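# Hang the ball-filled shallow basket on the stand's peg

## Task

Suspend the shallow basket from the stand's peg by its cord handle, with the basket hanging as level as possible. Every ball has to finish inside the basket; if any ball is outside, the task counts as failed.

## Robot and tools

Robot. There are two arms, left_arm and right_arm, each with six revolute joints and a two-finger parallel gripper. left_arm's base sits at (+0.027, +0.229, 0) m and right_arm's at (-0.026, -0.238, 0) m, each yawed very slightly. A camera stand is fixed to the floor behind them. Loose objects may occasionally get a brief random shove.

Frame. Everything uses the scene frame. Its origin is at table-top height, halfway between the nominal bases. +x points out over the table, +y toward left_arm, and +z up. The arm names do not match the image sides. Positions are in metres and orientations are quaternions written w,x,y,z. On each gripper the fingers extend along its own +z and separate along its own y. end_effector_position is the spot between the finger pads, a little under 1 cm back from the tips. Reported poses can be off by a few cm, more so at long reach.

execute_actions(actions, cameras). actions is a list of actions. Each action is a table of up to 15 rows, one row per 1/30 s step; if there are fewer rows, the last row is held for the remaining steps. Every row has 14 numbers in [-1, 1]: dx, dy, dz, rx, ry, rz, opening for left_arm, then the same seven for right_arm. Both arms are always included. The six pose numbers are offsets, not poses. They are measured along the scene axes from that arm's Hand target as it stood when the action began. Every row refers back to that same start, so rows do not add up within an action, but a new action starts from the new Hand target, so repeating an offset moves the arm further. Scale: 1.0 equals 0.6 m, or 180 degrees for rotation. rx, ry, rz form a single rotation vector, turned about the Hand target point. Sending all six as 0 re-commands the current Hand target. opening is absolute: +1 is fully open (about 87 mm between pads), +0.5 about 69 mm, 0 about 43 mm, -0.5 about 18 mm, -1 closed. A 0 opening is a real command, so to keep a gripper as it is, resend its current value. cameras is a list of names (cam_high, cam_low, cam_left_wrist, cam_right_wrist, or ["all"]); an empty actions list returns images by default.

move(target, speed, blend, opening_speed, blocking, cameras). target is either one 14-number row or a list of up to 15 such rows, laid out as above. All rows are offsets from the Hand targets at the moment of the call, not from the previous row. Each gripper follows a straight line to its target, and the paths do not avoid obstacles or the other arm. speed is top speed in m/s, 0.002 to 2.9, default 0.25, and turning is capped at twice that in rad/s. You can give one number or one per target. blend (metres) rounds corners between listed targets; 0 means stop at each. opening_speed (per second on the -1..+1 scale, at least 0.2) ramps finger changes. Paths run for at most 10 s. blocking=false returns after about 0.5 s while the move continues. The result adds a "move:" line. done means at rest within 10 mm and 2 degrees. The line can also say off_target, moving, held or fault. limits=paced means the pose was clipped, and limits=held means steps were withheld. Fast moves lag, overshoot and hit harder.

wait(seconds) lets the scene run from 0 to 10 s while the arms hold their commands. stop brakes a running move. zoom_image(camera, region) enlarges a region [x0, y0, x1, y1] in pixels (at most 504 by 504) of the latest image from cam_high, cam_low, cam_left_wrist or cam_right_wrist; all are 672x504. read_manual(section) returns only licence texts. finished_scene(scene) ends the current scene, given by its number, for good. The basket must then stay hung, with all balls in it, without the robot's help.

Results. These give each gripper's end_effector_position and quaternion, the Hand target (your last commanded pose after clipping, which is the base for the next offsets), and grip_measured on the same scale as opening. Joint positions end with the gripper on a 0 (closed) to 1 (open) scale. Joint velocities may be omitted when they show only noise. Joint torques include the arm's own weight; numbers 1 to 3 wrap around at ±28 N m. Tool commands lists the current commands. MOTOR HOT appears at 75 °C. An OVER-TEMPERATURE FAULT at 90 °C folds that arm and leaves it idle, and at 100 °C the arm collapses. Holding loads, reaching far out, or pushing at an unreachable pose all heat the motors.

Handling tips. Each step, orientation commands are clipped to within 40 degrees of the measured orientation. Friction and gravity leave the gripper short, low or tilted, so check the pose after every move and send the missing amount as an offset. Small moves can fail or go sideways. Do not route a path close past an arm's own base, because it can flip the shoulder. To grip, command about 0.04 below the grip_measured reading at first contact for full force, or less for a lighter hold. To stop pressing against something, command back beyond the gripper's actual position.

Avoid dropping or flinging the basket or balls, releasing anything while it moves, and hard impacts or shoves on the stand, the table or other fixed items. Keep every object on the table, and keep the two grippers, housings and wrist cameras from touching: the clearance check does not protect them, and even a moderate contact between the arms can fail the task. Also avoid strain on the wrist camera cables.

Each tool is called after ">>>" as name(argument=value, ...), one argument or row to a line, values as JSON.

## Session

>>> execute_actions(
  actions=[],
)

>>> zoom_image(
  camera="cam_high",
  region=[230, 150, 550, 390],
)

>>> zoom_image(
  camera="cam_low",
  region=[270, 140, 490, 310],
)

Scene clock: 0.00 s.
left_arm: end_effector_position=(+0.4241, +0.2525, +0.0688) grip_measured=+1.000 end_effector_quat_wxyz=(+0.601, -0.050, +0.791, +0.103) | right_arm: end_effector_position=(+0.3639, -0.2311, +0.0615) grip_measured=+0.962 end_effector_quat_wxyz=(+0.596, -0.001, +0.802, +0.021)
Joint positions: left_arm=[-0.109 1.585 0.405 0.907 -0.297 0.025 1] | right_arm=[0.023 1.553 0.369 0.892 -0.036 0.023 0.981]
Joint velocities: within noise
Joint torques (N m): no reading
Heat: left arm: 30 °C; right arm: 37 °C.
Hand target: left_arm +0.4258, +0.2523, +0.0721; +0.604, -0.051, +0.789, +0.103 | right_arm +0.3645, -0.2311, +0.0624; +0.596, -0.001, +0.803, +0.021
Tool commands: left_gripper/opening=+1.0 right_gripper/opening=+1.0
camera_calibration:
cam_left_wrist: T_world_to_cam=[[0.22493, -0.969845, -0.0938434, 0.153385], [-0.896988, -0.168488, -0.408686, 0.470585], [0.380551, 0.176102, -0.907838, 0.0000933667], [0, 0, 0, 1]] pos_world=[0.387572, 0.228031, 0.2068]
cam_right_wrist: T_world_to_cam=[[0.0261987, -0.999041, -0.0350826, -0.239645], [-0.923456, -0.0107475, -0.383555, 0.377857], [0.38281, 0.0424459, -0.922852, 0.0705266], [0, 0, 0, 1]] pos_world=[0.328215, -0.238348, 0.201607]

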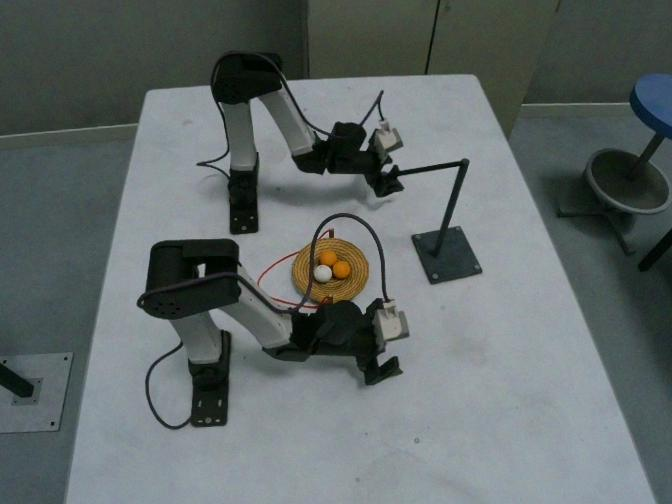

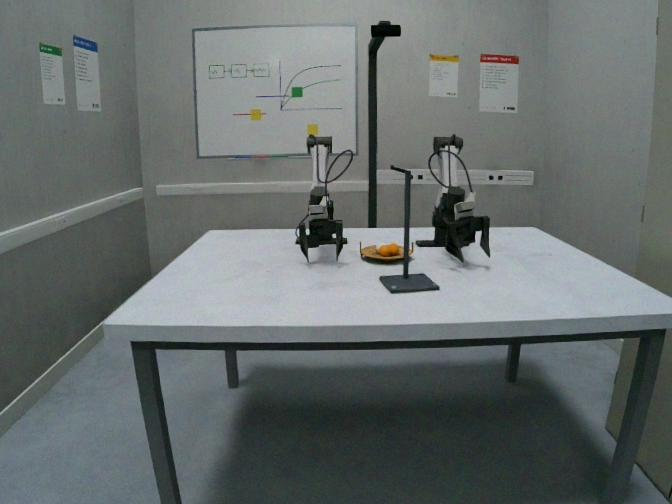

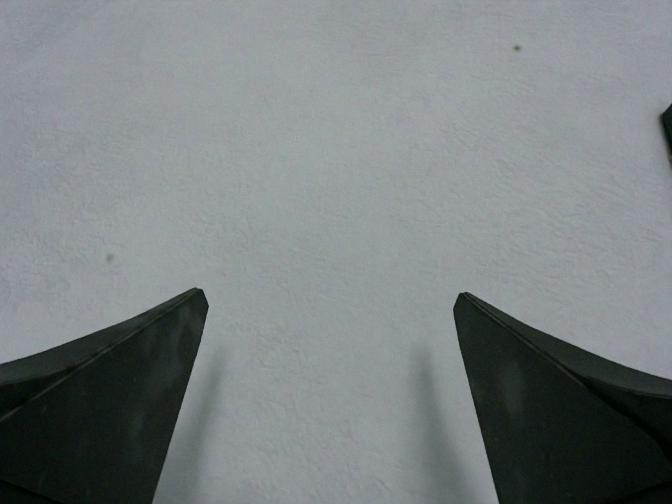

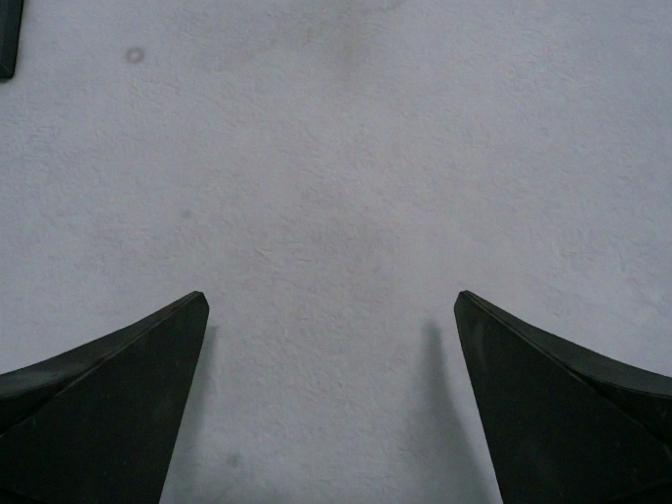

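Scaled by 1.575 from the camera's 672x504 image, which has a finer 960x720 frame.

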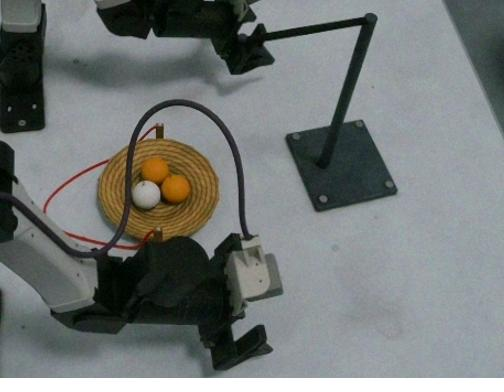

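Scaled by 2.291 from the camera's 672x504 image, which has a finer 960x720 frame.

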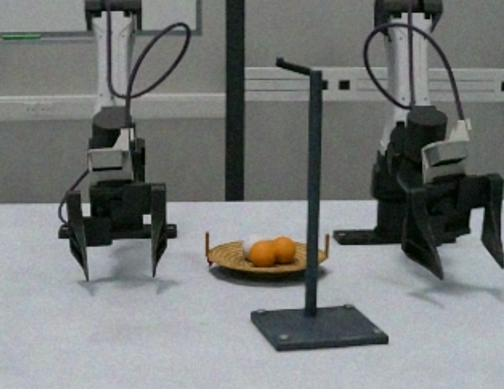

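>>> move(
  target=[
    [-0.293,-0.254,0.2465,0.0396,0.4242,-0.1763,0.2,-0.191,-0.315,0.158,0,0,-0.19,0.2],
    [-0.535,-0.5205,0.213,0.2931,0.3718,-0.4789,0.2,-0.4075,-0.498,0.158,0,0,-0.367,0.2],
  ],
  cameras=["cam_left_wrist","cam_high","cam_low"],
  speed=0.35,
  blend=[0.05,0],
)

>>> zoom_image(
  camera="cam_left_wrist",
  region=[20, 0, 420, 300],
)

>>> zoom_image(
  camera="cam_high",
  region=[380, 140, 500, 290],
)

>>> zoom_image(
  camera="cam_low",
  region=[340, 140, 460, 300],
)

Scene clock: 22.17 s.
left_arm: end_effector_position=(+0.1062, -0.0621, +0.1951) grip_measured=+0.200 end_effector_quat_wxyz=(+0.044, +0.739, +0.672, -0.015) | right_arm: end_effector_position=(+0.1191, -0.5222, +0.1435) grip_measured=+0.200 end_effector_quat_wxyz=(+0.502, +0.434, +0.686, -0.299)
Joint positions: left_arm=[-1.394 1.792 1.858 -1.546 -0.019 0.308 0.6] | right_arm=[-1.079 0.865 0.417 0.124 -0.001 0.027 0.6]
Joint torques (N m): left_arm=[0.54 -8.72 6.53 0.51 0.16 0.21] | right_arm=[-0.98 -0.39 10.35 2.49 0.18 0.11]
Heat: left arm: 35 °C; right arm: 39 °C.
Hand target: left_arm +0.1047, -0.0599, +0.1999; +0.000, +0.742, +0.670, +0.000 | right_arm +0.1199, -0.5299, +0.1571; +0.511, +0.436, +0.674, -0.307
Off the commanded pose: left_arm 0.005 m, 5 deg | right_arm 0.016 m, 2 deg.
joint sent to its limit (left arm) — joint 4 (wrist pitch), lower limit. The joint targets are off in orientation, not in position.
move: off_target (left_arm, right_arm); limits=paced
camera_calibration:
cam_left_wrist: T_world_to_cam=[[-0.994979, 0.0778696, -0.0628774, 0.1202], [0.00872371, 0.693315, 0.720581, -0.0789749], [0.0997053, 0.716415, -0.690513, 0.3121], [0, 0, 0, 1]] pos_world=[0.0891675, -0.178198, 0.279975]
Images, in order (width x height): cam_high 672x504, cam_low 672x504, cam_left_wrist 672x504.

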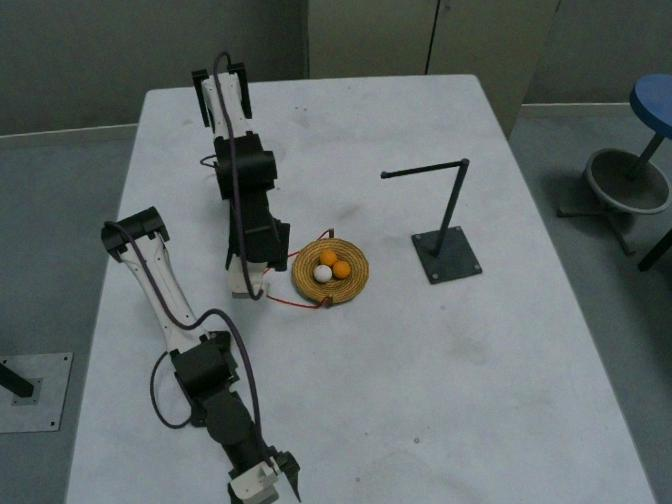

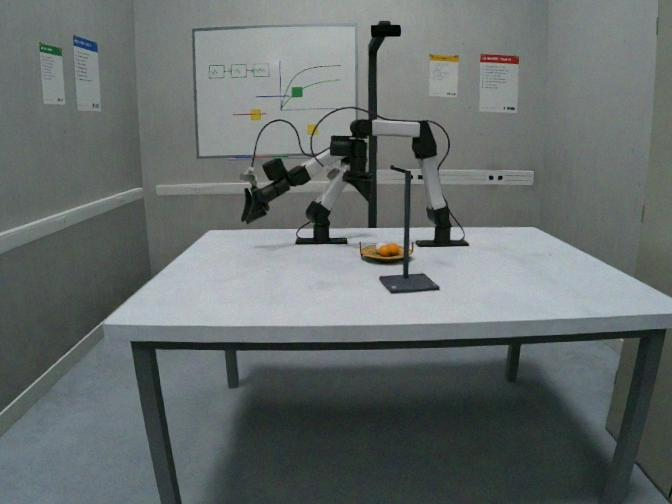

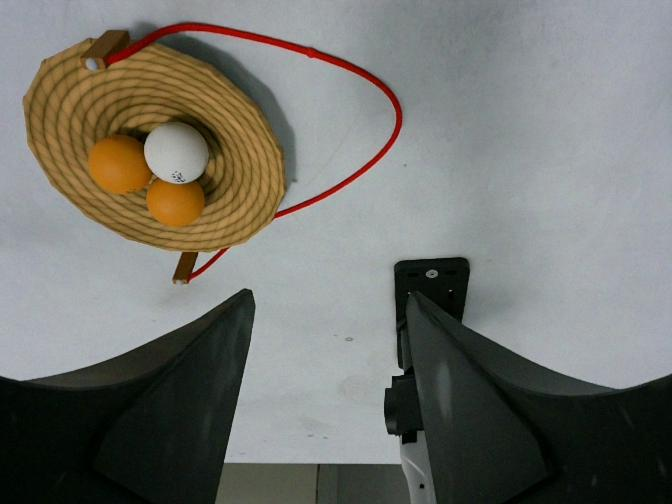

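Scaled by 1.260 from the camera's 672x504 image, which has a finer 960x720 frame.

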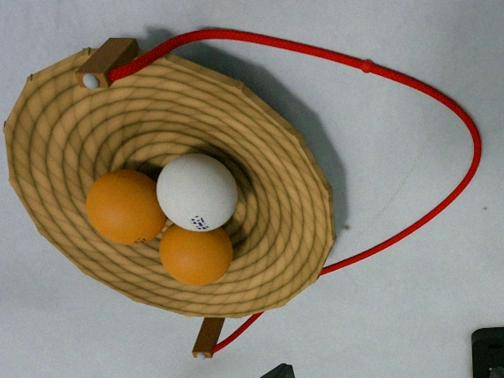

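Scaled by 3.360 from the camera's 672x504 image, which has a finer 960x720 frame.

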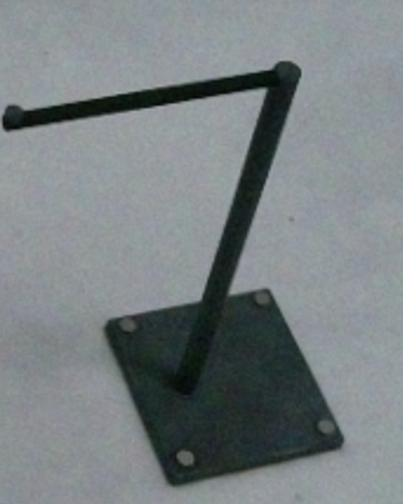

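Scaled by 3.150 from the camera's 672x504 image, which has a finer 960x720 frame.

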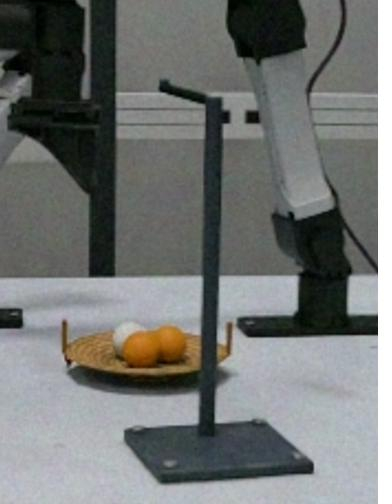

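>>> move(
  target=[-0.05,0.2667,0,0,0,0,0.2,0,0,0,0,0,0,0.2],
  cameras=["cam_left_wrist","cam_high"],
  speed=0.3,
)

>>> zoom_image(
  camera="cam_high",
  region=[245, 215, 385, 320],
)

Scene clock: 67.60 s.
left_arm: end_effector_position=(+0.0748, +0.0984, +0.2022) grip_measured=+0.200 end_effector_quat_wxyz=(+0.094, +0.735, +0.670, -0.043) | right_arm: end_effector_position=(+0.1191, -0.5222, +0.1435) grip_measured=+0.200 end_effector_quat_wxyz=(+0.502, +0.434, +0.686, -0.299)
Joint positions: left_arm=[-1.374 1.088 1.286 -1.562 -0.017 0.325 0.6] | right_arm=[-1.079 0.865 0.417 0.124 -0.001 0.027 0.6]
Joint torques (N m): left_arm=[0.57 -1.01 4.66 0.94 0.06 0.19] | right_arm=[-0.77 -0.69 10.04 2.45 0.19 0.12]
Heat: left arm: 40 °C; right arm: 49 °C.
Hand target: left_arm +0.0747, +0.1000, +0.1999; +0.000, +0.742, +0.670, +0.000 | right_arm +0.1199, -0.5299, +0.1571; +0.511, +0.436, +0.674, -0.307
Off the commanded pose: left_arm 0.003 m, 12 deg | right_arm 0.016 m, 2 deg.
joint read past its limit (left arm) — joint 4 (wrist pitch), lower limit.
joint sent to its limit (left arm) — joint 4 (wrist pitch), lower limit. The joint targets are off in orientation, not in position.
move: off_target (left_arm, right_arm)
camera_calibration:
cam_left_wrist: T_world_to_cam=[[-0.993107, 0.0659451, -0.0968957, 0.0849008], [-0.0110779, 0.770192, 0.637716, -0.184394], [0.116682, 0.634394, -0.764153, 0.22682], [0, 0, 0, 1]] pos_world=[0.055807, -0.00747368, 0.299143]
Images, in order (width x height): cam_high 672x504, cam_left_wrist 672x504.

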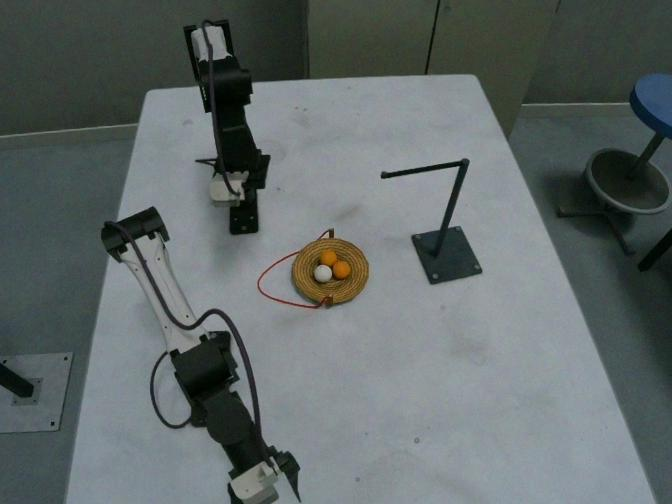

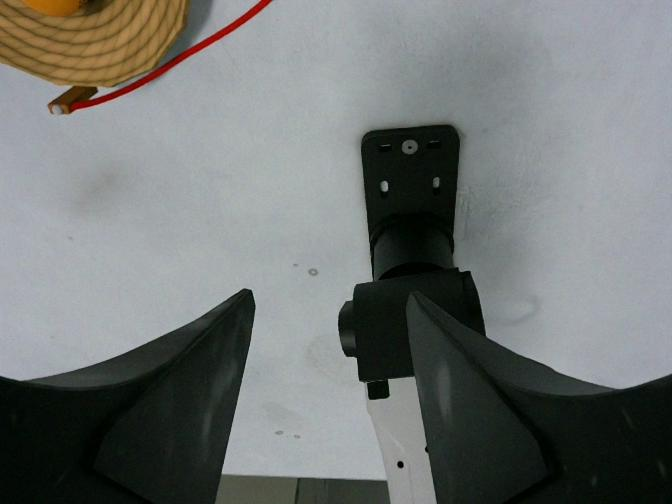

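Scaled by 3.600 from the camera's 672x504 image, which has a finer 960x720 frame.

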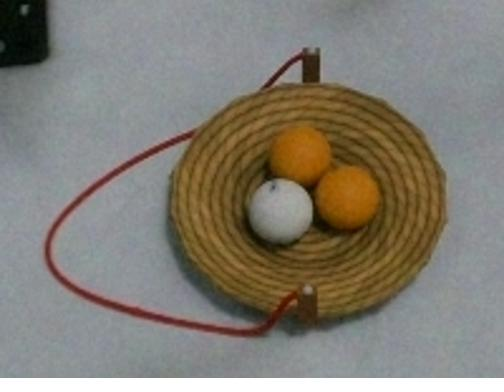

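>>> move(
  target=[0.0138,-0.1883,-0.21,0,0,-0.0511,0,0,0,0,0,0,0,0.2],
  cameras=["cam_left_wrist"],
  speed=0.25,
)

>>> zoom_image(
  camera="cam_left_wrist",
  region=[0, 0, 480, 360],
)

Scene clock: 119.73 s.
left_arm: end_effector_position=(+0.0845, -0.0010, +0.0729) grip_measured=+0.000 end_effector_quat_wxyz=(-0.009, +0.789, +0.615, +0.013) | right_arm: end_effector_position=(+0.1191, -0.5222, +0.1435) grip_measured=+0.200 end_effector_quat_wxyz=(+0.502, +0.434, +0.686, -0.299)
Joint positions: left_arm=[-1.443 1.632 1.168 -1.135 -0.015 0.409 0.5] | right_arm=[-1.079 0.865 0.417 0.124 -0.001 0.027 0.6]
Joint torques (N m): left_arm=[-0.18 -5.37 7.77 0.57 0.18 0.22] | right_arm=[-0.68 -0.59 10.43 2.49 0.11 0.11]
Heat: left arm: 38 °C; right arm: 53 °C.
Hand target: left_arm +0.0830, -0.0129, +0.0739; +0.000, +0.794, +0.609, +0.000 | right_arm +0.1199, -0.5299, +0.1571; +0.511, +0.436, +0.674, -0.307
Off the commanded pose: left_arm 0.012 m, 2 deg | right_arm 0.016 m, 2 deg.
move: off_target (left_arm, right_arm)
camera_calibration:
cam_left_wrist: T_world_to_cam=[[-0.972742, 0.230906, -0.0213374, 0.0814943], [0.123405, 0.59337, 0.795414, -0.0482883], [0.196327, 0.771099, -0.605691, 0.171843], [0, 0, 0, 1]] pos_world=[0.0514945, -0.122673, 0.144232]
Images, in order (width x height): cam_left_wrist 672x504.

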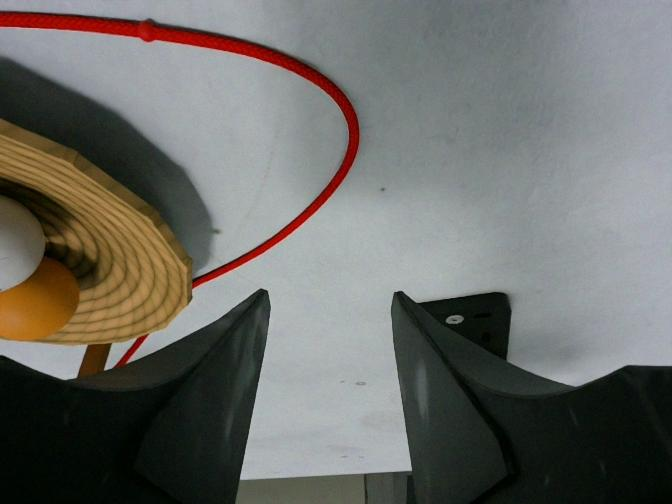

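Scaled by 1.050 from the camera's 672x504 image, which has a finer 960x720 frame.

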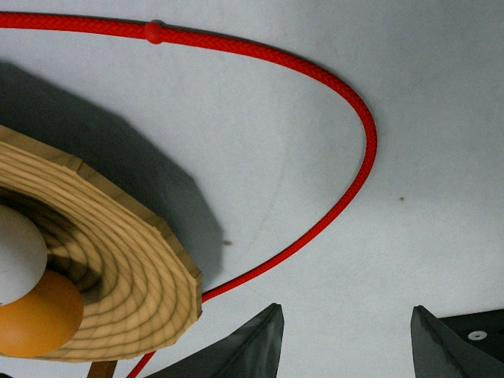

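>>> move(
  target=[-0.0167,0.0107,-0.0883,0,0,0,0,0,0,0,0,0,0,0.2],
  cameras=["cam_left_wrist"],
  speed=0.12,
)

Scene clock: 144.73 s.
left_arm: end_effector_position=(+0.0773, -0.0066, +0.0281) grip_measured=+0.000 end_effector_quat_wxyz=(+0.008, +0.794, +0.607, +0.003) | right_arm: end_effector_position=(+0.1191, -0.5222, +0.1435) grip_measured=+0.200 end_effector_quat_wxyz=(+0.502, +0.434, +0.686, -0.299)
Joint positions: left_arm=[-1.473 1.663 1.021 -0.918 -0.014 0.397 0.5] | right_arm=[-1.079 0.865 0.417 0.124 -0.001 0.027 0.6]
Joint torques (N m): left_arm=[-0.27 -4.9 4.74 0.66 0.18 0] | right_arm=[-0.8 -0.5 10.43 2.47 0.18 0.14]
Heat: left arm: 42 °C; right arm: 55 °C.
Hand target: left_arm +0.0729, -0.0065, +0.0209; +0.000, +0.794, +0.609, +0.000 | right_arm +0.1199, -0.5299, +0.1571; +0.511, +0.436, +0.674, -0.307
Off the commanded pose: left_arm 0.008 m, 1 deg | right_arm 0.016 m, 2 deg.
move: off_target (right_arm)
camera_calibration:
cam_left_wrist: T_world_to_cam=[[-0.968047, 0.248228, -0.0355917, 0.0749405], [0.130915, 0.621314, 0.772548, -0.00823067], [0.213882, 0.743204, -0.633958, 0.149671], [0, 0, 0, 1]] pos_world=[0.0416117, -0.124724, 0.103911]
Images, in order (width x height): cam_left_wrist 672x504.

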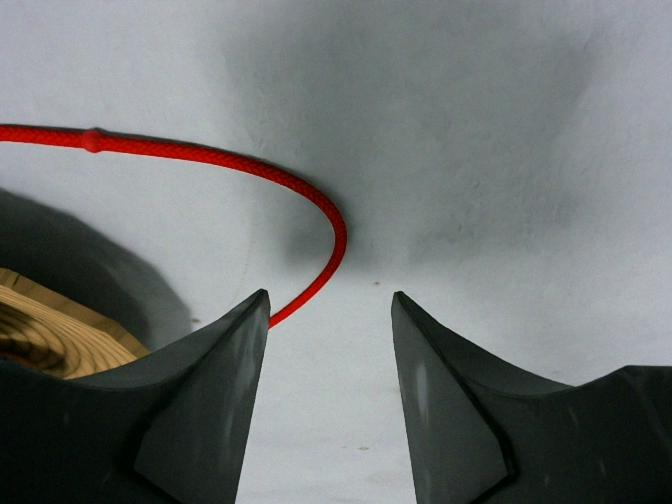

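>>> move(
  target=[-0.005,-0.0025,-0.034,0,0,0,-0.3,0,0,0,0,0,0,0.2],
  cameras=["cam_left_wrist"],
  speed=0.06,
)

Scene clock: 158.80 s.
left_arm: end_effector_position=(+0.0742, -0.0057, +0.0114) grip_measured=-0.300 end_effector_quat_wxyz=(+0.004, +0.795, +0.607, +0.006) | right_arm: end_effector_position=(+0.1191, -0.5222, +0.1435) grip_measured=+0.200 end_effector_quat_wxyz=(+0.502, +0.434, +0.686, -0.299)
Joint positions: left_arm=[-1.484 1.696 0.984 -0.858 -0.014 0.387 0.35] | right_arm=[-1.079 0.865 0.417 0.124 -0.001 0.027 0.6]
Joint torques (N m): left_arm=[-0.29 -4.44 4.05 0.89 0.17 -0.01] | right_arm=[-0.81 -0.68 10.22 2.59 0.13 0.1]
Heat: left arm: 40 °C; right arm: 55 °C.
Hand target: left_arm +0.0700, -0.0080, +0.0005; +0.000, +0.793, +0.609, +0.000 | right_arm +0.1199, -0.5299, +0.1571; +0.511, +0.436, +0.674, -0.307
Off the commanded pose: left_arm 0.012 m, 1 deg | right_arm 0.016 m, 2 deg.
move: off_target (left_arm, right_arm)
camera_calibration:
cam_left_wrist: T_world_to_cam=[[-0.967884, 0.249373, -0.0318475, 0.071062], [0.132424, 0.613405, 0.778588, 0.00430385], [0.213694, 0.749365, -0.626727, 0.138982], [0, 0, 0, 1]] pos_world=[0.0385102, -0.124509, 0.0860159]
Images, in order (width x height): cam_left_wrist 672x504.

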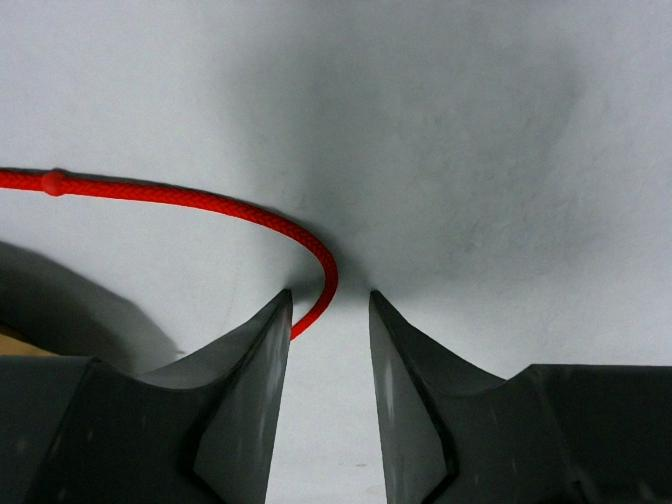

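>>> move(
  target=[0,-0.003,-0.002,0,0,0,-1,0,0,0,0,0,0,0.2],
  cameras=["cam_left_wrist"],
  speed=0.03,
  opening_speed=0.7,
)

Scene clock: 165.47 s.
left_arm: end_effector_position=(+0.0760, -0.0074, +0.0112) grip_measured=-0.885 end_effector_quat_wxyz=(+0.009, +0.795, +0.607, +0.008) | right_arm: end_effector_position=(+0.1191, -0.5222, +0.1435) grip_measured=+0.200 end_effector_quat_wxyz=(+0.502, +0.434, +0.686, -0.299)
Joint positions: left_arm=[-1.484 1.696 0.984 -0.85 -0.023 0.387 0.058] | right_arm=[-1.079 0.865 0.417 0.124 -0.001 0.027 0.6]
Joint torques (N m): left_arm=[-0.34 -3.77 4.42 0.87 0.27 -0.02] | right_arm=[-1.03 -0.73 10.52 2.43 0.18 0.1]
Heat: left arm: 40 °C; right arm: 55 °C.
Hand target: left_arm +0.0700, -0.0098, -0.0007; +0.000, +0.794, +0.609, +0.000 | right_arm +0.1199, -0.5299, +0.1571; +0.511, +0.436, +0.674, -0.307
Off the commanded pose: left_arm 0.014 m, 1 deg | right_arm 0.016 m, 2 deg.
move: off_target (left_arm, right_arm)
camera_calibration:
cam_left_wrist: T_world_to_cam=[[-0.967511, 0.24913, -0.0430928, 0.0733772], [0.124694, 0.618461, 0.775859, 0.00584683], [0.219941, 0.745278, -0.629433, 0.139307], [0, 0, 0, 1]] pos_world=[0.0396249, -0.125719, 0.0863099]
Images, in order (width x height): cam_left_wrist 672x504.

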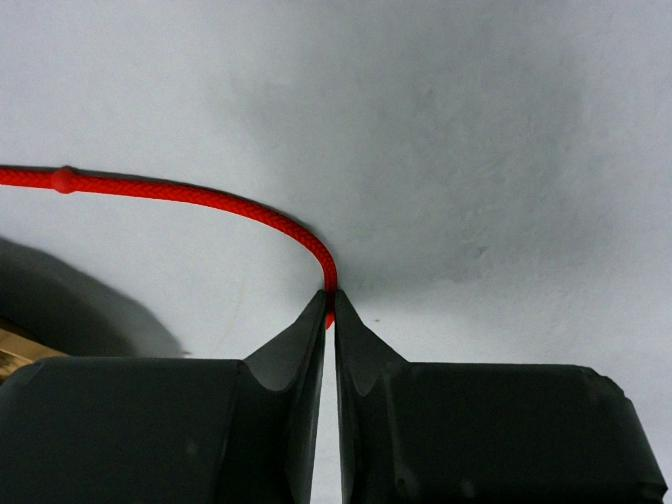

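>>> move(
  target=[
    [0.042,0.003,0.217,0,0,0,-1,0,0,0,0,0,0,0.2],
    [0.15,0.0067,0.333,-0.0216,-0.0805,0,-1,0,0,0,0,0,0,0.2],
    [0.3,0.0113,0.425,-0.0432,-0.161,0,-1,0,0,0,0,0,0,0.2],
    [0.3,0.0113,0.487,-0.0432,-0.161,0,-1,0,0,0,0,0,0,0.2],
  ],
  cameras=["all"],
  speed=[0.15,0.15,0.12,0.04],
  blend=[0.03,0.03,0.01,0],
)

>>> zoom_image(
  camera="cam_low",
  region=[340, 180, 430, 280],
)

>>> zoom_image(
  camera="cam_high",
  region=[260, 170, 400, 310],
)

Scene clock: 177.97 s.
left_arm: end_effector_position=(+0.2451, -0.0023, +0.2872) grip_measured=-0.885 end_effector_quat_wxyz=(+0.204, +0.767, +0.589, +0.149) | right_arm: end_effector_position=(+0.1191, -0.5222, +0.1435) grip_measured=+0.200 end_effector_quat_wxyz=(+0.502, +0.434, +0.686, -0.299)
Joint positions: left_arm=[-1.14 1.634 1.948 -1.52 -0.367 0.794 0.058] | right_arm=[-1.079 0.865 0.417 0.124 -0.001 0.027 0.6]
Joint torques (N m): left_arm=[0.65 -4.85 8.1 1.11 -0.3 0.19] | right_arm=[-0.83 -0.49 10.3 2.52 0.13 0.11]
Heat: left arm: 40 °C; right arm: 56 °C.
Hand target: left_arm +0.2500, -0.0030, +0.2915; +0.205, +0.766, +0.588, +0.158 | right_arm +0.1199, -0.5299, +0.1571; +0.511, +0.436, +0.674, -0.307
Off the commanded pose: left_arm 0.007 m, 1 deg | right_arm 0.016 m, 2 deg.
move: off_target (right_arm)
camera_calibration:
cam_left_wrist: T_world_to_cam=[[-0.837999, 0.205216, -0.505613, 0.348579], [-0.220303, 0.72048, 0.657553, -0.113693], [0.499225, 0.662416, -0.558552, 0.183135], [0, 0, 0, 1]] pos_world=[0.175636, -0.110932, 0.353295]
cam_right_wrist: T_world_to_cam=[[-0.895806, -0.443553, -0.0281573, -0.122251], [-0.406019, 0.84248, -0.354084, 0.559758], [0.180777, -0.305758, -0.93479, 0.096214], [0, 0, 0, 1]] pos_world=[0.100366, -0.496392, 0.284699]

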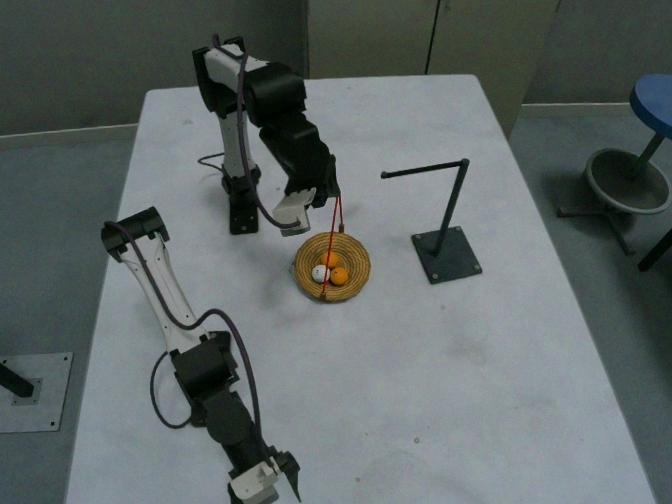

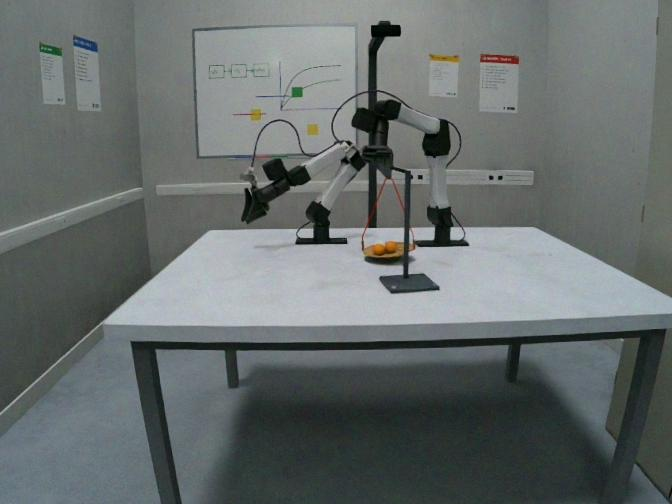

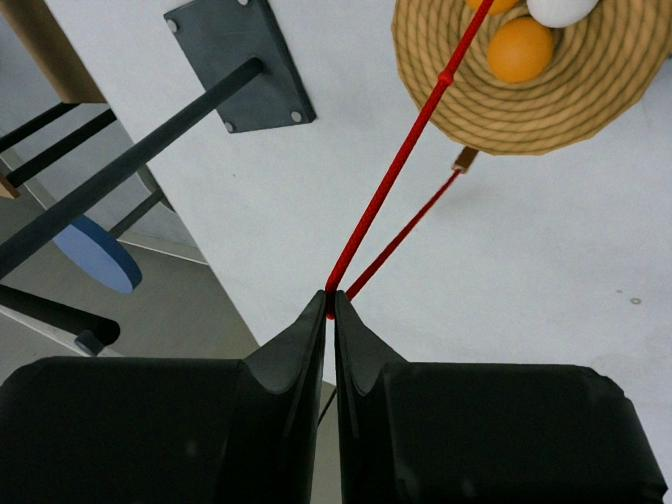

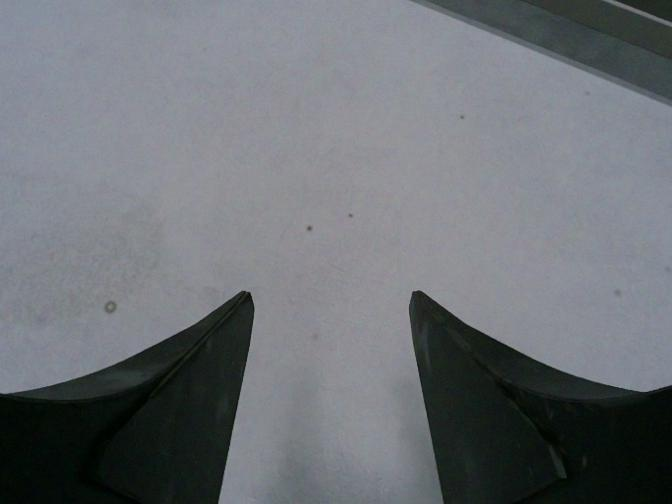

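Scaled by 5.040 from the camera's 672x504 image, which has a finer 960x720 frame.

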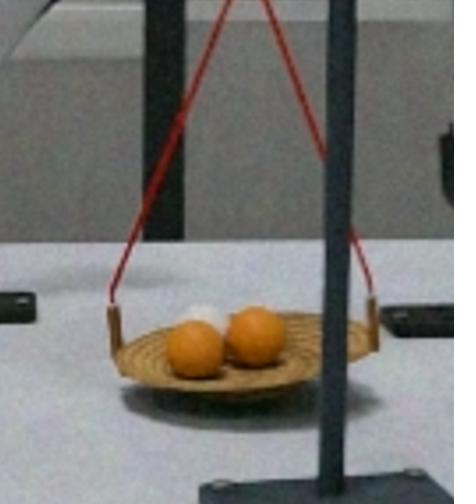

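Scaled by 3.600 from the camera's 672x504 image, which has a finer 960x720 frame.

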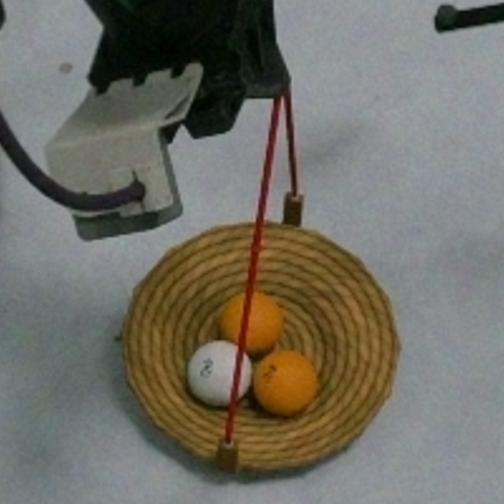

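>>> move(
  target=[
    [-0.003,0.0017,0,0,0,0.0667,-1,0,0,0,0,0,0,0.2],
    [-0.003,0.0017,-0.062,0,0,0.0667,-1,0,0,0,0,0,0,0.2],
    [-0.15,-0.005,-0.155,0.0131,0.0828,0.0665,-1,0,0,0,0,0,0,0.2],
    [-0.255,-0.009,-0.285,0.0261,0.1651,0.0652,-1,0,0,0,0,0,0,0.2],
    [-0.288,-0.0105,-0.455,0.0261,0.1651,0.0652,-1,0,0,0,0,0,0,0.2],
  ],
  cameras=["cam_high","cam_left_wrist"],
  speed=[0.12,0.05,0.15,0.15,0.12],
  blend=[0,0.005,0.03,0.03,0],
)

Scene clock: 211.77 s.
left_arm: end_effector_position=(+0.0814, -0.0093, +0.0258) grip_measured=-0.885 end_effector_quat_wxyz=(+0.008, +0.727, +0.687, +0.002) | right_arm: end_effector_position=(+0.1191, -0.5222, +0.1435) grip_measured=+0.200 end_effector_quat_wxyz=(+0.502, +0.434, +0.686, -0.299)
Joint positions: left_arm=[-1.43 1.688 1.04 -0.912 -0.012 0.231 0.058] | right_arm=[-1.079 0.865 0.417 0.124 -0.001 0.027 0.6]
Joint torques (N m): left_arm=[-0.25 -5.09 4.7 0.68 0.16 0.01] | right_arm=[-0.8 -0.68 10.4 2.5 0.14 0.04]
Heat: left arm: 45 °C; right arm: 57 °C.
Hand target: left_arm +0.0771, -0.0094, +0.0185; -0.001, +0.726, +0.688, +0.000 | right_arm +0.1199, -0.5299, +0.1571; +0.511, +0.436, +0.674, -0.307
Off the commanded pose: left_arm 0.008 m, 1 deg | right_arm 0.016 m, 2 deg.
move: off_target (right_arm)
camera_calibration:
cam_left_wrist: T_world_to_cam=[[-0.99857, 0.0418718, -0.0332468, 0.0800322], [0.00108409, 0.637561, 0.770399, 0.00549185], [0.0534549, 0.769261, -0.636694, 0.162685], [0, 0, 0, 1]] pos_world=[0.0712155, -0.131999, 0.10201]
Images, in order (width x height): cam_high 672x504, cam_left_wrist 672x504.

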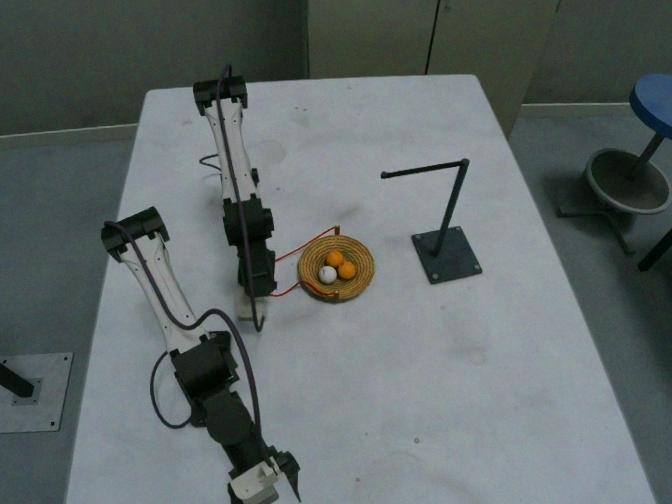

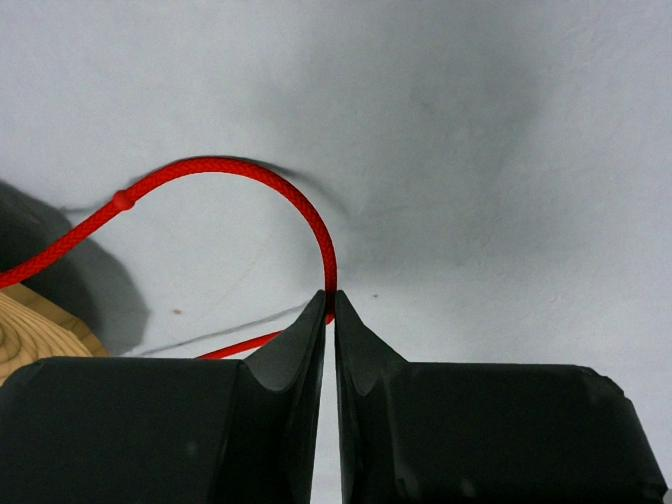

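>>> move(
  target=[0,0,-0.03,0,0,0,-1,0,0,0,0,0,0,0.2],
  cameras=["cam_left_wrist"],
  speed=0.06,
)

Scene clock: 215.10 s.
left_arm: end_effector_position=(+0.0810, -0.0073, +0.0112) grip_measured=-0.885 end_effector_quat_wxyz=(+0.004, +0.727, +0.687, +0.005) | right_arm: end_effector_position=(+0.1191, -0.5222, +0.1435) grip_measured=+0.200 end_effector_quat_wxyz=(+0.502, +0.434, +0.686, -0.299)
Joint positions: left_arm=[-1.43 1.714 1.004 -0.859 -0.012 0.231 0.058] | right_arm=[-1.079 0.865 0.417 0.124 -0.001 0.027 0.6]
Joint torques (N m): left_arm=[-0.24 -4.66 4.04 0.88 0.16 0.01] | right_arm=[-0.83 -0.68 10.54 2.51 0.22 0.13]
Heat: left arm: 44 °C; right arm: 57 °C.
Hand target: left_arm +0.0771, -0.0093, +0.0005; -0.001, +0.725, +0.688, +0.000 | right_arm +0.1199, -0.5299, +0.1571; +0.511, +0.436, +0.674, -0.307
Off the commanded pose: left_arm 0.012 m, 1 deg | right_arm 0.016 m, 2 deg.
move: off_target (left_arm, right_arm)
camera_calibration:
cam_left_wrist: T_world_to_cam=[[-0.998653, 0.0413632, -0.0313309, 0.0790271], [0.00178548, 0.630832, 0.775917, 0.0153418], [0.051859, 0.774816, -0.630056, 0.151958], [0, 0, 0, 1]] pos_world=[0.0710129, -0.130687, 0.0863144]
Images, in order (width x height): cam_left_wrist 672x504.

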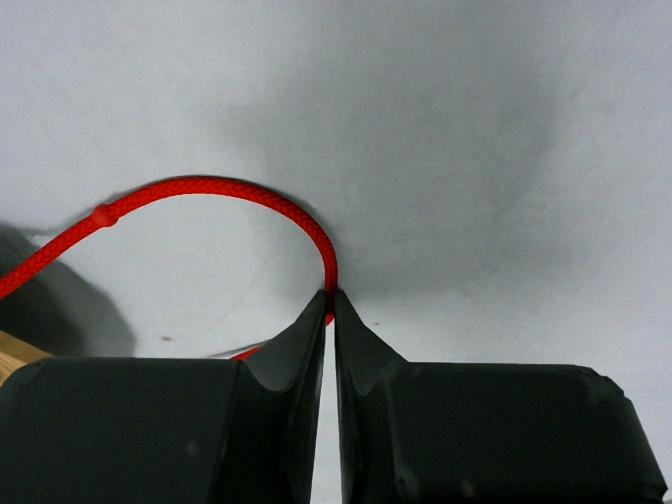

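>>> move(
  target=[0,0,0.002,0,0,0,-0.35,0,0,0,0,0,0,0.2],
  cameras=["cam_left_wrist"],
  speed=0.05,
  opening_speed=0.7,
)

Scene clock: 220.83 s.
left_arm: end_effector_position=(+0.0730, -0.0065, +0.0112) grip_measured=-0.351 end_effector_quat_wxyz=(-0.008, +0.725, +0.689, -0.006) | right_arm: end_effector_position=(+0.1191, -0.5222, +0.1435) grip_measured=+0.200 end_effector_quat_wxyz=(+0.502, +0.434, +0.686, -0.299)
Joint positions: left_arm=[-1.438 1.714 1.004 -0.867 0.019 0.218 0.325] | right_arm=[-1.079 0.865 0.417 0.124 -0.001 0.027 0.6]
Joint torques (N m): left_arm=[0.34 -4.82 4.26 0.91 -0.14 0.14] | right_arm=[-0.77 -0.7 10.26 2.41 0.18 0.05]
Heat: left arm: 43 °C; right arm: 57 °C.
Hand target: left_arm +0.0772, -0.0093, +0.0017; -0.001, +0.725, +0.688, +0.000 | right_arm +0.1199, -0.5299, +0.1571; +0.511, +0.436, +0.674, -0.307
Off the commanded pose: left_arm 0.011 m, 1 deg | right_arm 0.016 m, 2 deg.
move: off_target (left_arm, right_arm)
camera_calibration:
cam_left_wrist: T_world_to_cam=[[-0.999335, 0.0364599, 0.00103062, 0.070673], [0.0237349, 0.62858, 0.777383, 0.0130898], [0.0276954, 0.77689, -0.629027, 0.153535], [0, 0, 0, 1]] pos_world=[0.0660631, -0.130084, 0.0863289]
Images, in order (width x height): cam_left_wrist 672x504.

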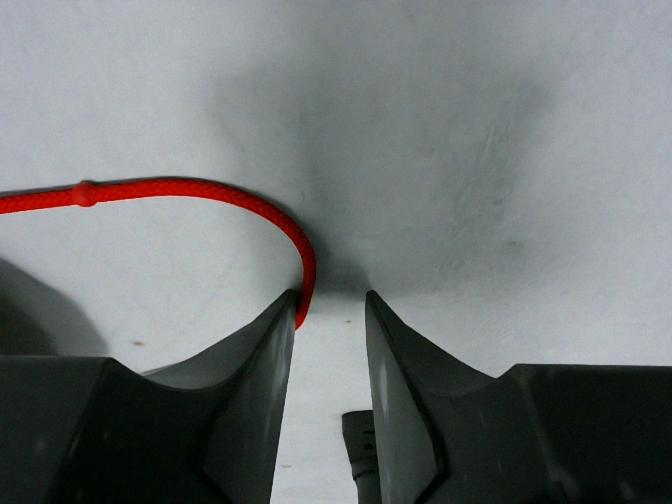

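>>> move(
  target=[0.018,-0.002,0,0,0,0,-0.35,0,0,0,0,0,0,0.2],
  cameras=["cam_left_wrist"],
  speed=0.05,
)

Scene clock: 237.67 s.
left_arm: end_effector_position=(+0.0736, -0.0064, +0.0115) grip_measured=-0.351 end_effector_quat_wxyz=(-0.015, +0.721, +0.692, -0.016) | right_arm: end_effector_position=(+0.1191, -0.5222, +0.1435) grip_measured=+0.200 end_effector_quat_wxyz=(+0.502, +0.434, +0.686, -0.299)
Joint positions: left_arm=[-1.419 1.714 1.005 -0.87 0.043 0.228 0.325] | right_arm=[-1.079 0.865 0.417 0.124 -0.001 0.027 0.6]
Joint torques (N m): left_arm=[1.69 -3.97 5.26 0.88 -0.38 0.43] | right_arm=[-0.91 -0.55 10.54 2.46 0.24 0.1]
Heat: left arm: 41 °C; right arm: 58 °C.
Hand target: left_arm +0.0880, -0.0105, +0.0017; -0.001, +0.725, +0.688, +0.000 | right_arm +0.1199, -0.5299, +0.1571; +0.511, +0.436, +0.674, -0.307
Off the commanded pose: left_arm 0.018 m, 2 deg | right_arm 0.016 m, 2 deg.
move: off_target (left_arm, right_arm)
camera_calibration:
cam_left_wrist: T_world_to_cam=[[-0.999337, 0.0271405, 0.0242874, 0.0709851], [0.0359766, 0.631764, 0.774326, 0.0120211], [0.00567167, 0.774686, -0.632321, 0.155254], [0, 0, 0, 1]] pos_world=[0.069625, -0.129794, 0.0871381]
Images, in order (width x height): cam_left_wrist 672x504.

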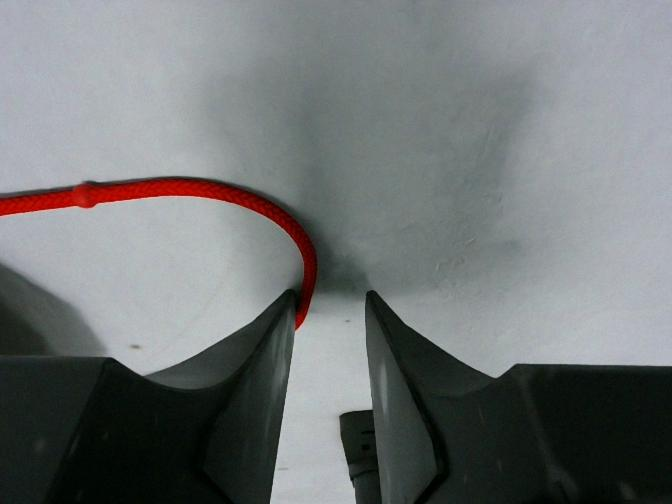

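>>> move(
  target=[
    [0,0,0.03,0,0,0,-0.35,0,0,0,0,0,0,0.2],
    [0,0.004,0.02,0,0,0,-0.35,0,0,0,0,0,0,0.2],
  ],
  cameras=["cam_left_wrist"],
  speed=0.06,
)

Scene clock: 241.30 s.
left_arm: end_effector_position=(+0.0832, -0.0070, +0.0153) grip_measured=-0.350 end_effector_quat_wxyz=(-0.006, +0.724, +0.690, -0.005) | right_arm: end_effector_position=(+0.1191, -0.5222, +0.1435) grip_measured=+0.200 end_effector_quat_wxyz=(+0.502, +0.434, +0.686, -0.299)
Joint positions: left_arm=[-1.405 1.714 1.022 -0.884 0.015 0.248 0.325] | right_arm=[-1.079 0.865 0.417 0.124 -0.001 0.027 0.6]
Joint torques (N m): left_arm=[0.76 -6.42 5.35 0.57 -0.1 0.24] | right_arm=[-0.83 -0.54 10.32 2.47 0.15 0.12]
Heat: left arm: 41 °C; right arm: 58 °C.
Hand target: left_arm +0.0880, -0.0081, +0.0137; -0.001, +0.725, +0.688, +0.000 | right_arm +0.1199, -0.5299, +0.1571; +0.511, +0.436, +0.674, -0.307
Off the commanded pose: left_arm 0.005 m, 1 deg | right_arm 0.016 m, 2 deg.
move: off_target (right_arm)
camera_calibration:
cam_left_wrist: T_world_to_cam=[[-0.999436, 0.0334089, -0.00334766, 0.0808944], [0.0184361, 0.629367, 0.776889, 0.0105149], [0.0280619, 0.776389, -0.629628, 0.156322], [0, 0, 0, 1]] pos_world=[0.0762682, -0.130687, 0.0905267]
Images, in order (width x height): cam_left_wrist 672x504.

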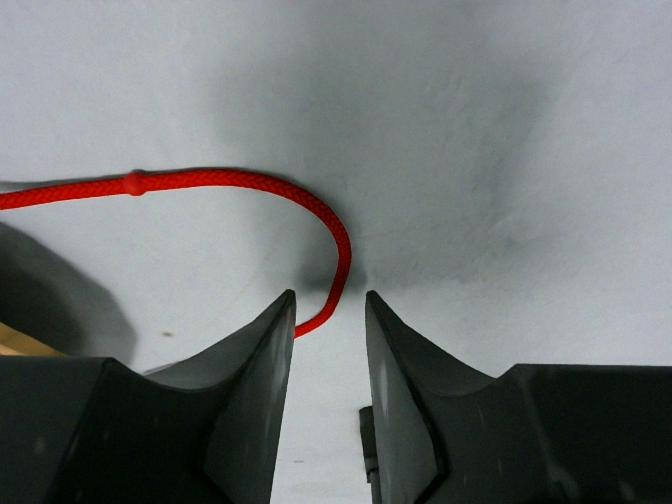

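>>> move(
  target=[-0.0083,-0.0025,-0.019,0,0,0,-0.35,0,0,0,0,0,0,0.2],
  cameras=["cam_left_wrist"],
  speed=0.05,
)

Scene clock: 251.60 s.
left_arm: end_effector_position=(+0.0825, -0.0108, +0.0120) grip_measured=-0.350 end_effector_quat_wxyz=(+0.002, +0.726, +0.688, -0.010) | right_arm: end_effector_position=(+0.1191, -0.5222, +0.1435) grip_measured=+0.200 end_effector_quat_wxyz=(+0.502, +0.434, +0.686, -0.299)
Joint positions: left_arm=[-1.411 1.714 1.011 -0.854 0.015 0.249 0.325] | right_arm=[-1.079 0.865 0.417 0.124 -0.001 0.027 0.6]
Joint torques (N m): left_arm=[-0.23 -4.57 4.31 0.77 -0.1 0.02] | right_arm=[-0.7 -0.77 10.4 2.43 0.15 0.05]
Heat: left arm: 41 °C; right arm: 58 °C.
Hand target: left_arm +0.0830, -0.0097, +0.0023; +0.000, +0.725, +0.688, +0.000 | right_arm +0.1199, -0.5299, +0.1571; +0.511, +0.436, +0.674, -0.307
Off the commanded pose: left_arm 0.010 m, 1 deg | right_arm 0.016 m, 2 deg.
move: off_target (right_arm)
camera_calibration:
cam_left_wrist: T_world_to_cam=[[-0.999191, 0.039458, -0.00773936, 0.0804524], [0.0194923, 0.643664, 0.76506, 0.0156872], [0.0351693, 0.76429, -0.643912, 0.156538], [0, 0, 0, 1]] pos_world=[0.0745762, -0.132912, 0.0894176]
Images, in order (width x height): cam_left_wrist 672x504.

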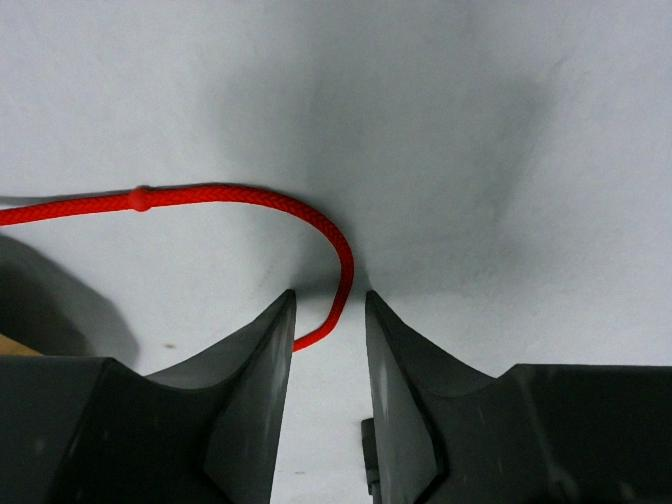

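>>> move(
  target=[-0.006,0.004,-0.001,0,0,0,-1,0,0,0,0,0,0,0.2],
  cameras=["cam_left_wrist"],
  speed=0.03,
  opening_speed=0.6,
)

Scene clock: 264.53 s.
left_arm: end_effector_position=(+0.0861, -0.0112, +0.0113) grip_measured=-0.885 end_effector_quat_wxyz=(+0.012, +0.727, +0.687, +0.001) | right_arm: end_effector_position=(+0.1191, -0.5222, +0.1435) grip_measured=+0.200 end_effector_quat_wxyz=(+0.502, +0.434, +0.686, -0.299)
Joint positions: left_arm=[-1.417 1.714 1.007 -0.845 -0.015 0.245 0.058] | right_arm=[-1.079 0.865 0.417 0.124 -0.001 0.027 0.6]
Joint torques (N m): left_arm=[-0.54 -5.39 3.48 0.73 0.18 -0.06] | right_arm=[-1.05 -0.85 10.37 2.58 0.21 0.08]
Heat: left arm: 41 °C; right arm: 58 °C.
Hand target: left_arm +0.0795, -0.0073, +0.0017; +0.000, +0.725, +0.688, +0.000 | right_arm +0.1199, -0.5299, +0.1571; +0.511, +0.436, +0.674, -0.307
Off the commanded pose: left_arm 0.012 m, 1 deg | right_arm 0.016 m, 2 deg.
move: off_target (left_arm, right_arm)
camera_calibration:
cam_left_wrist: T_world_to_cam=[[-0.998415, 0.0416011, -0.0379026, 0.0843028], [-0.00223524, 0.64364, 0.765325, 0.0182377], [0.056234, 0.764197, -0.642527, 0.154496], [0, 0, 0, 1]] pos_world=[0.075522, -0.133311, 0.0885055]
Images, in order (width x height): cam_left_wrist 672x504.

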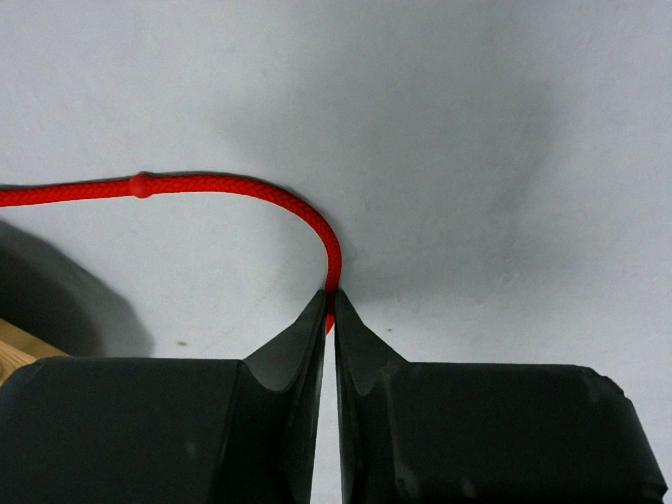

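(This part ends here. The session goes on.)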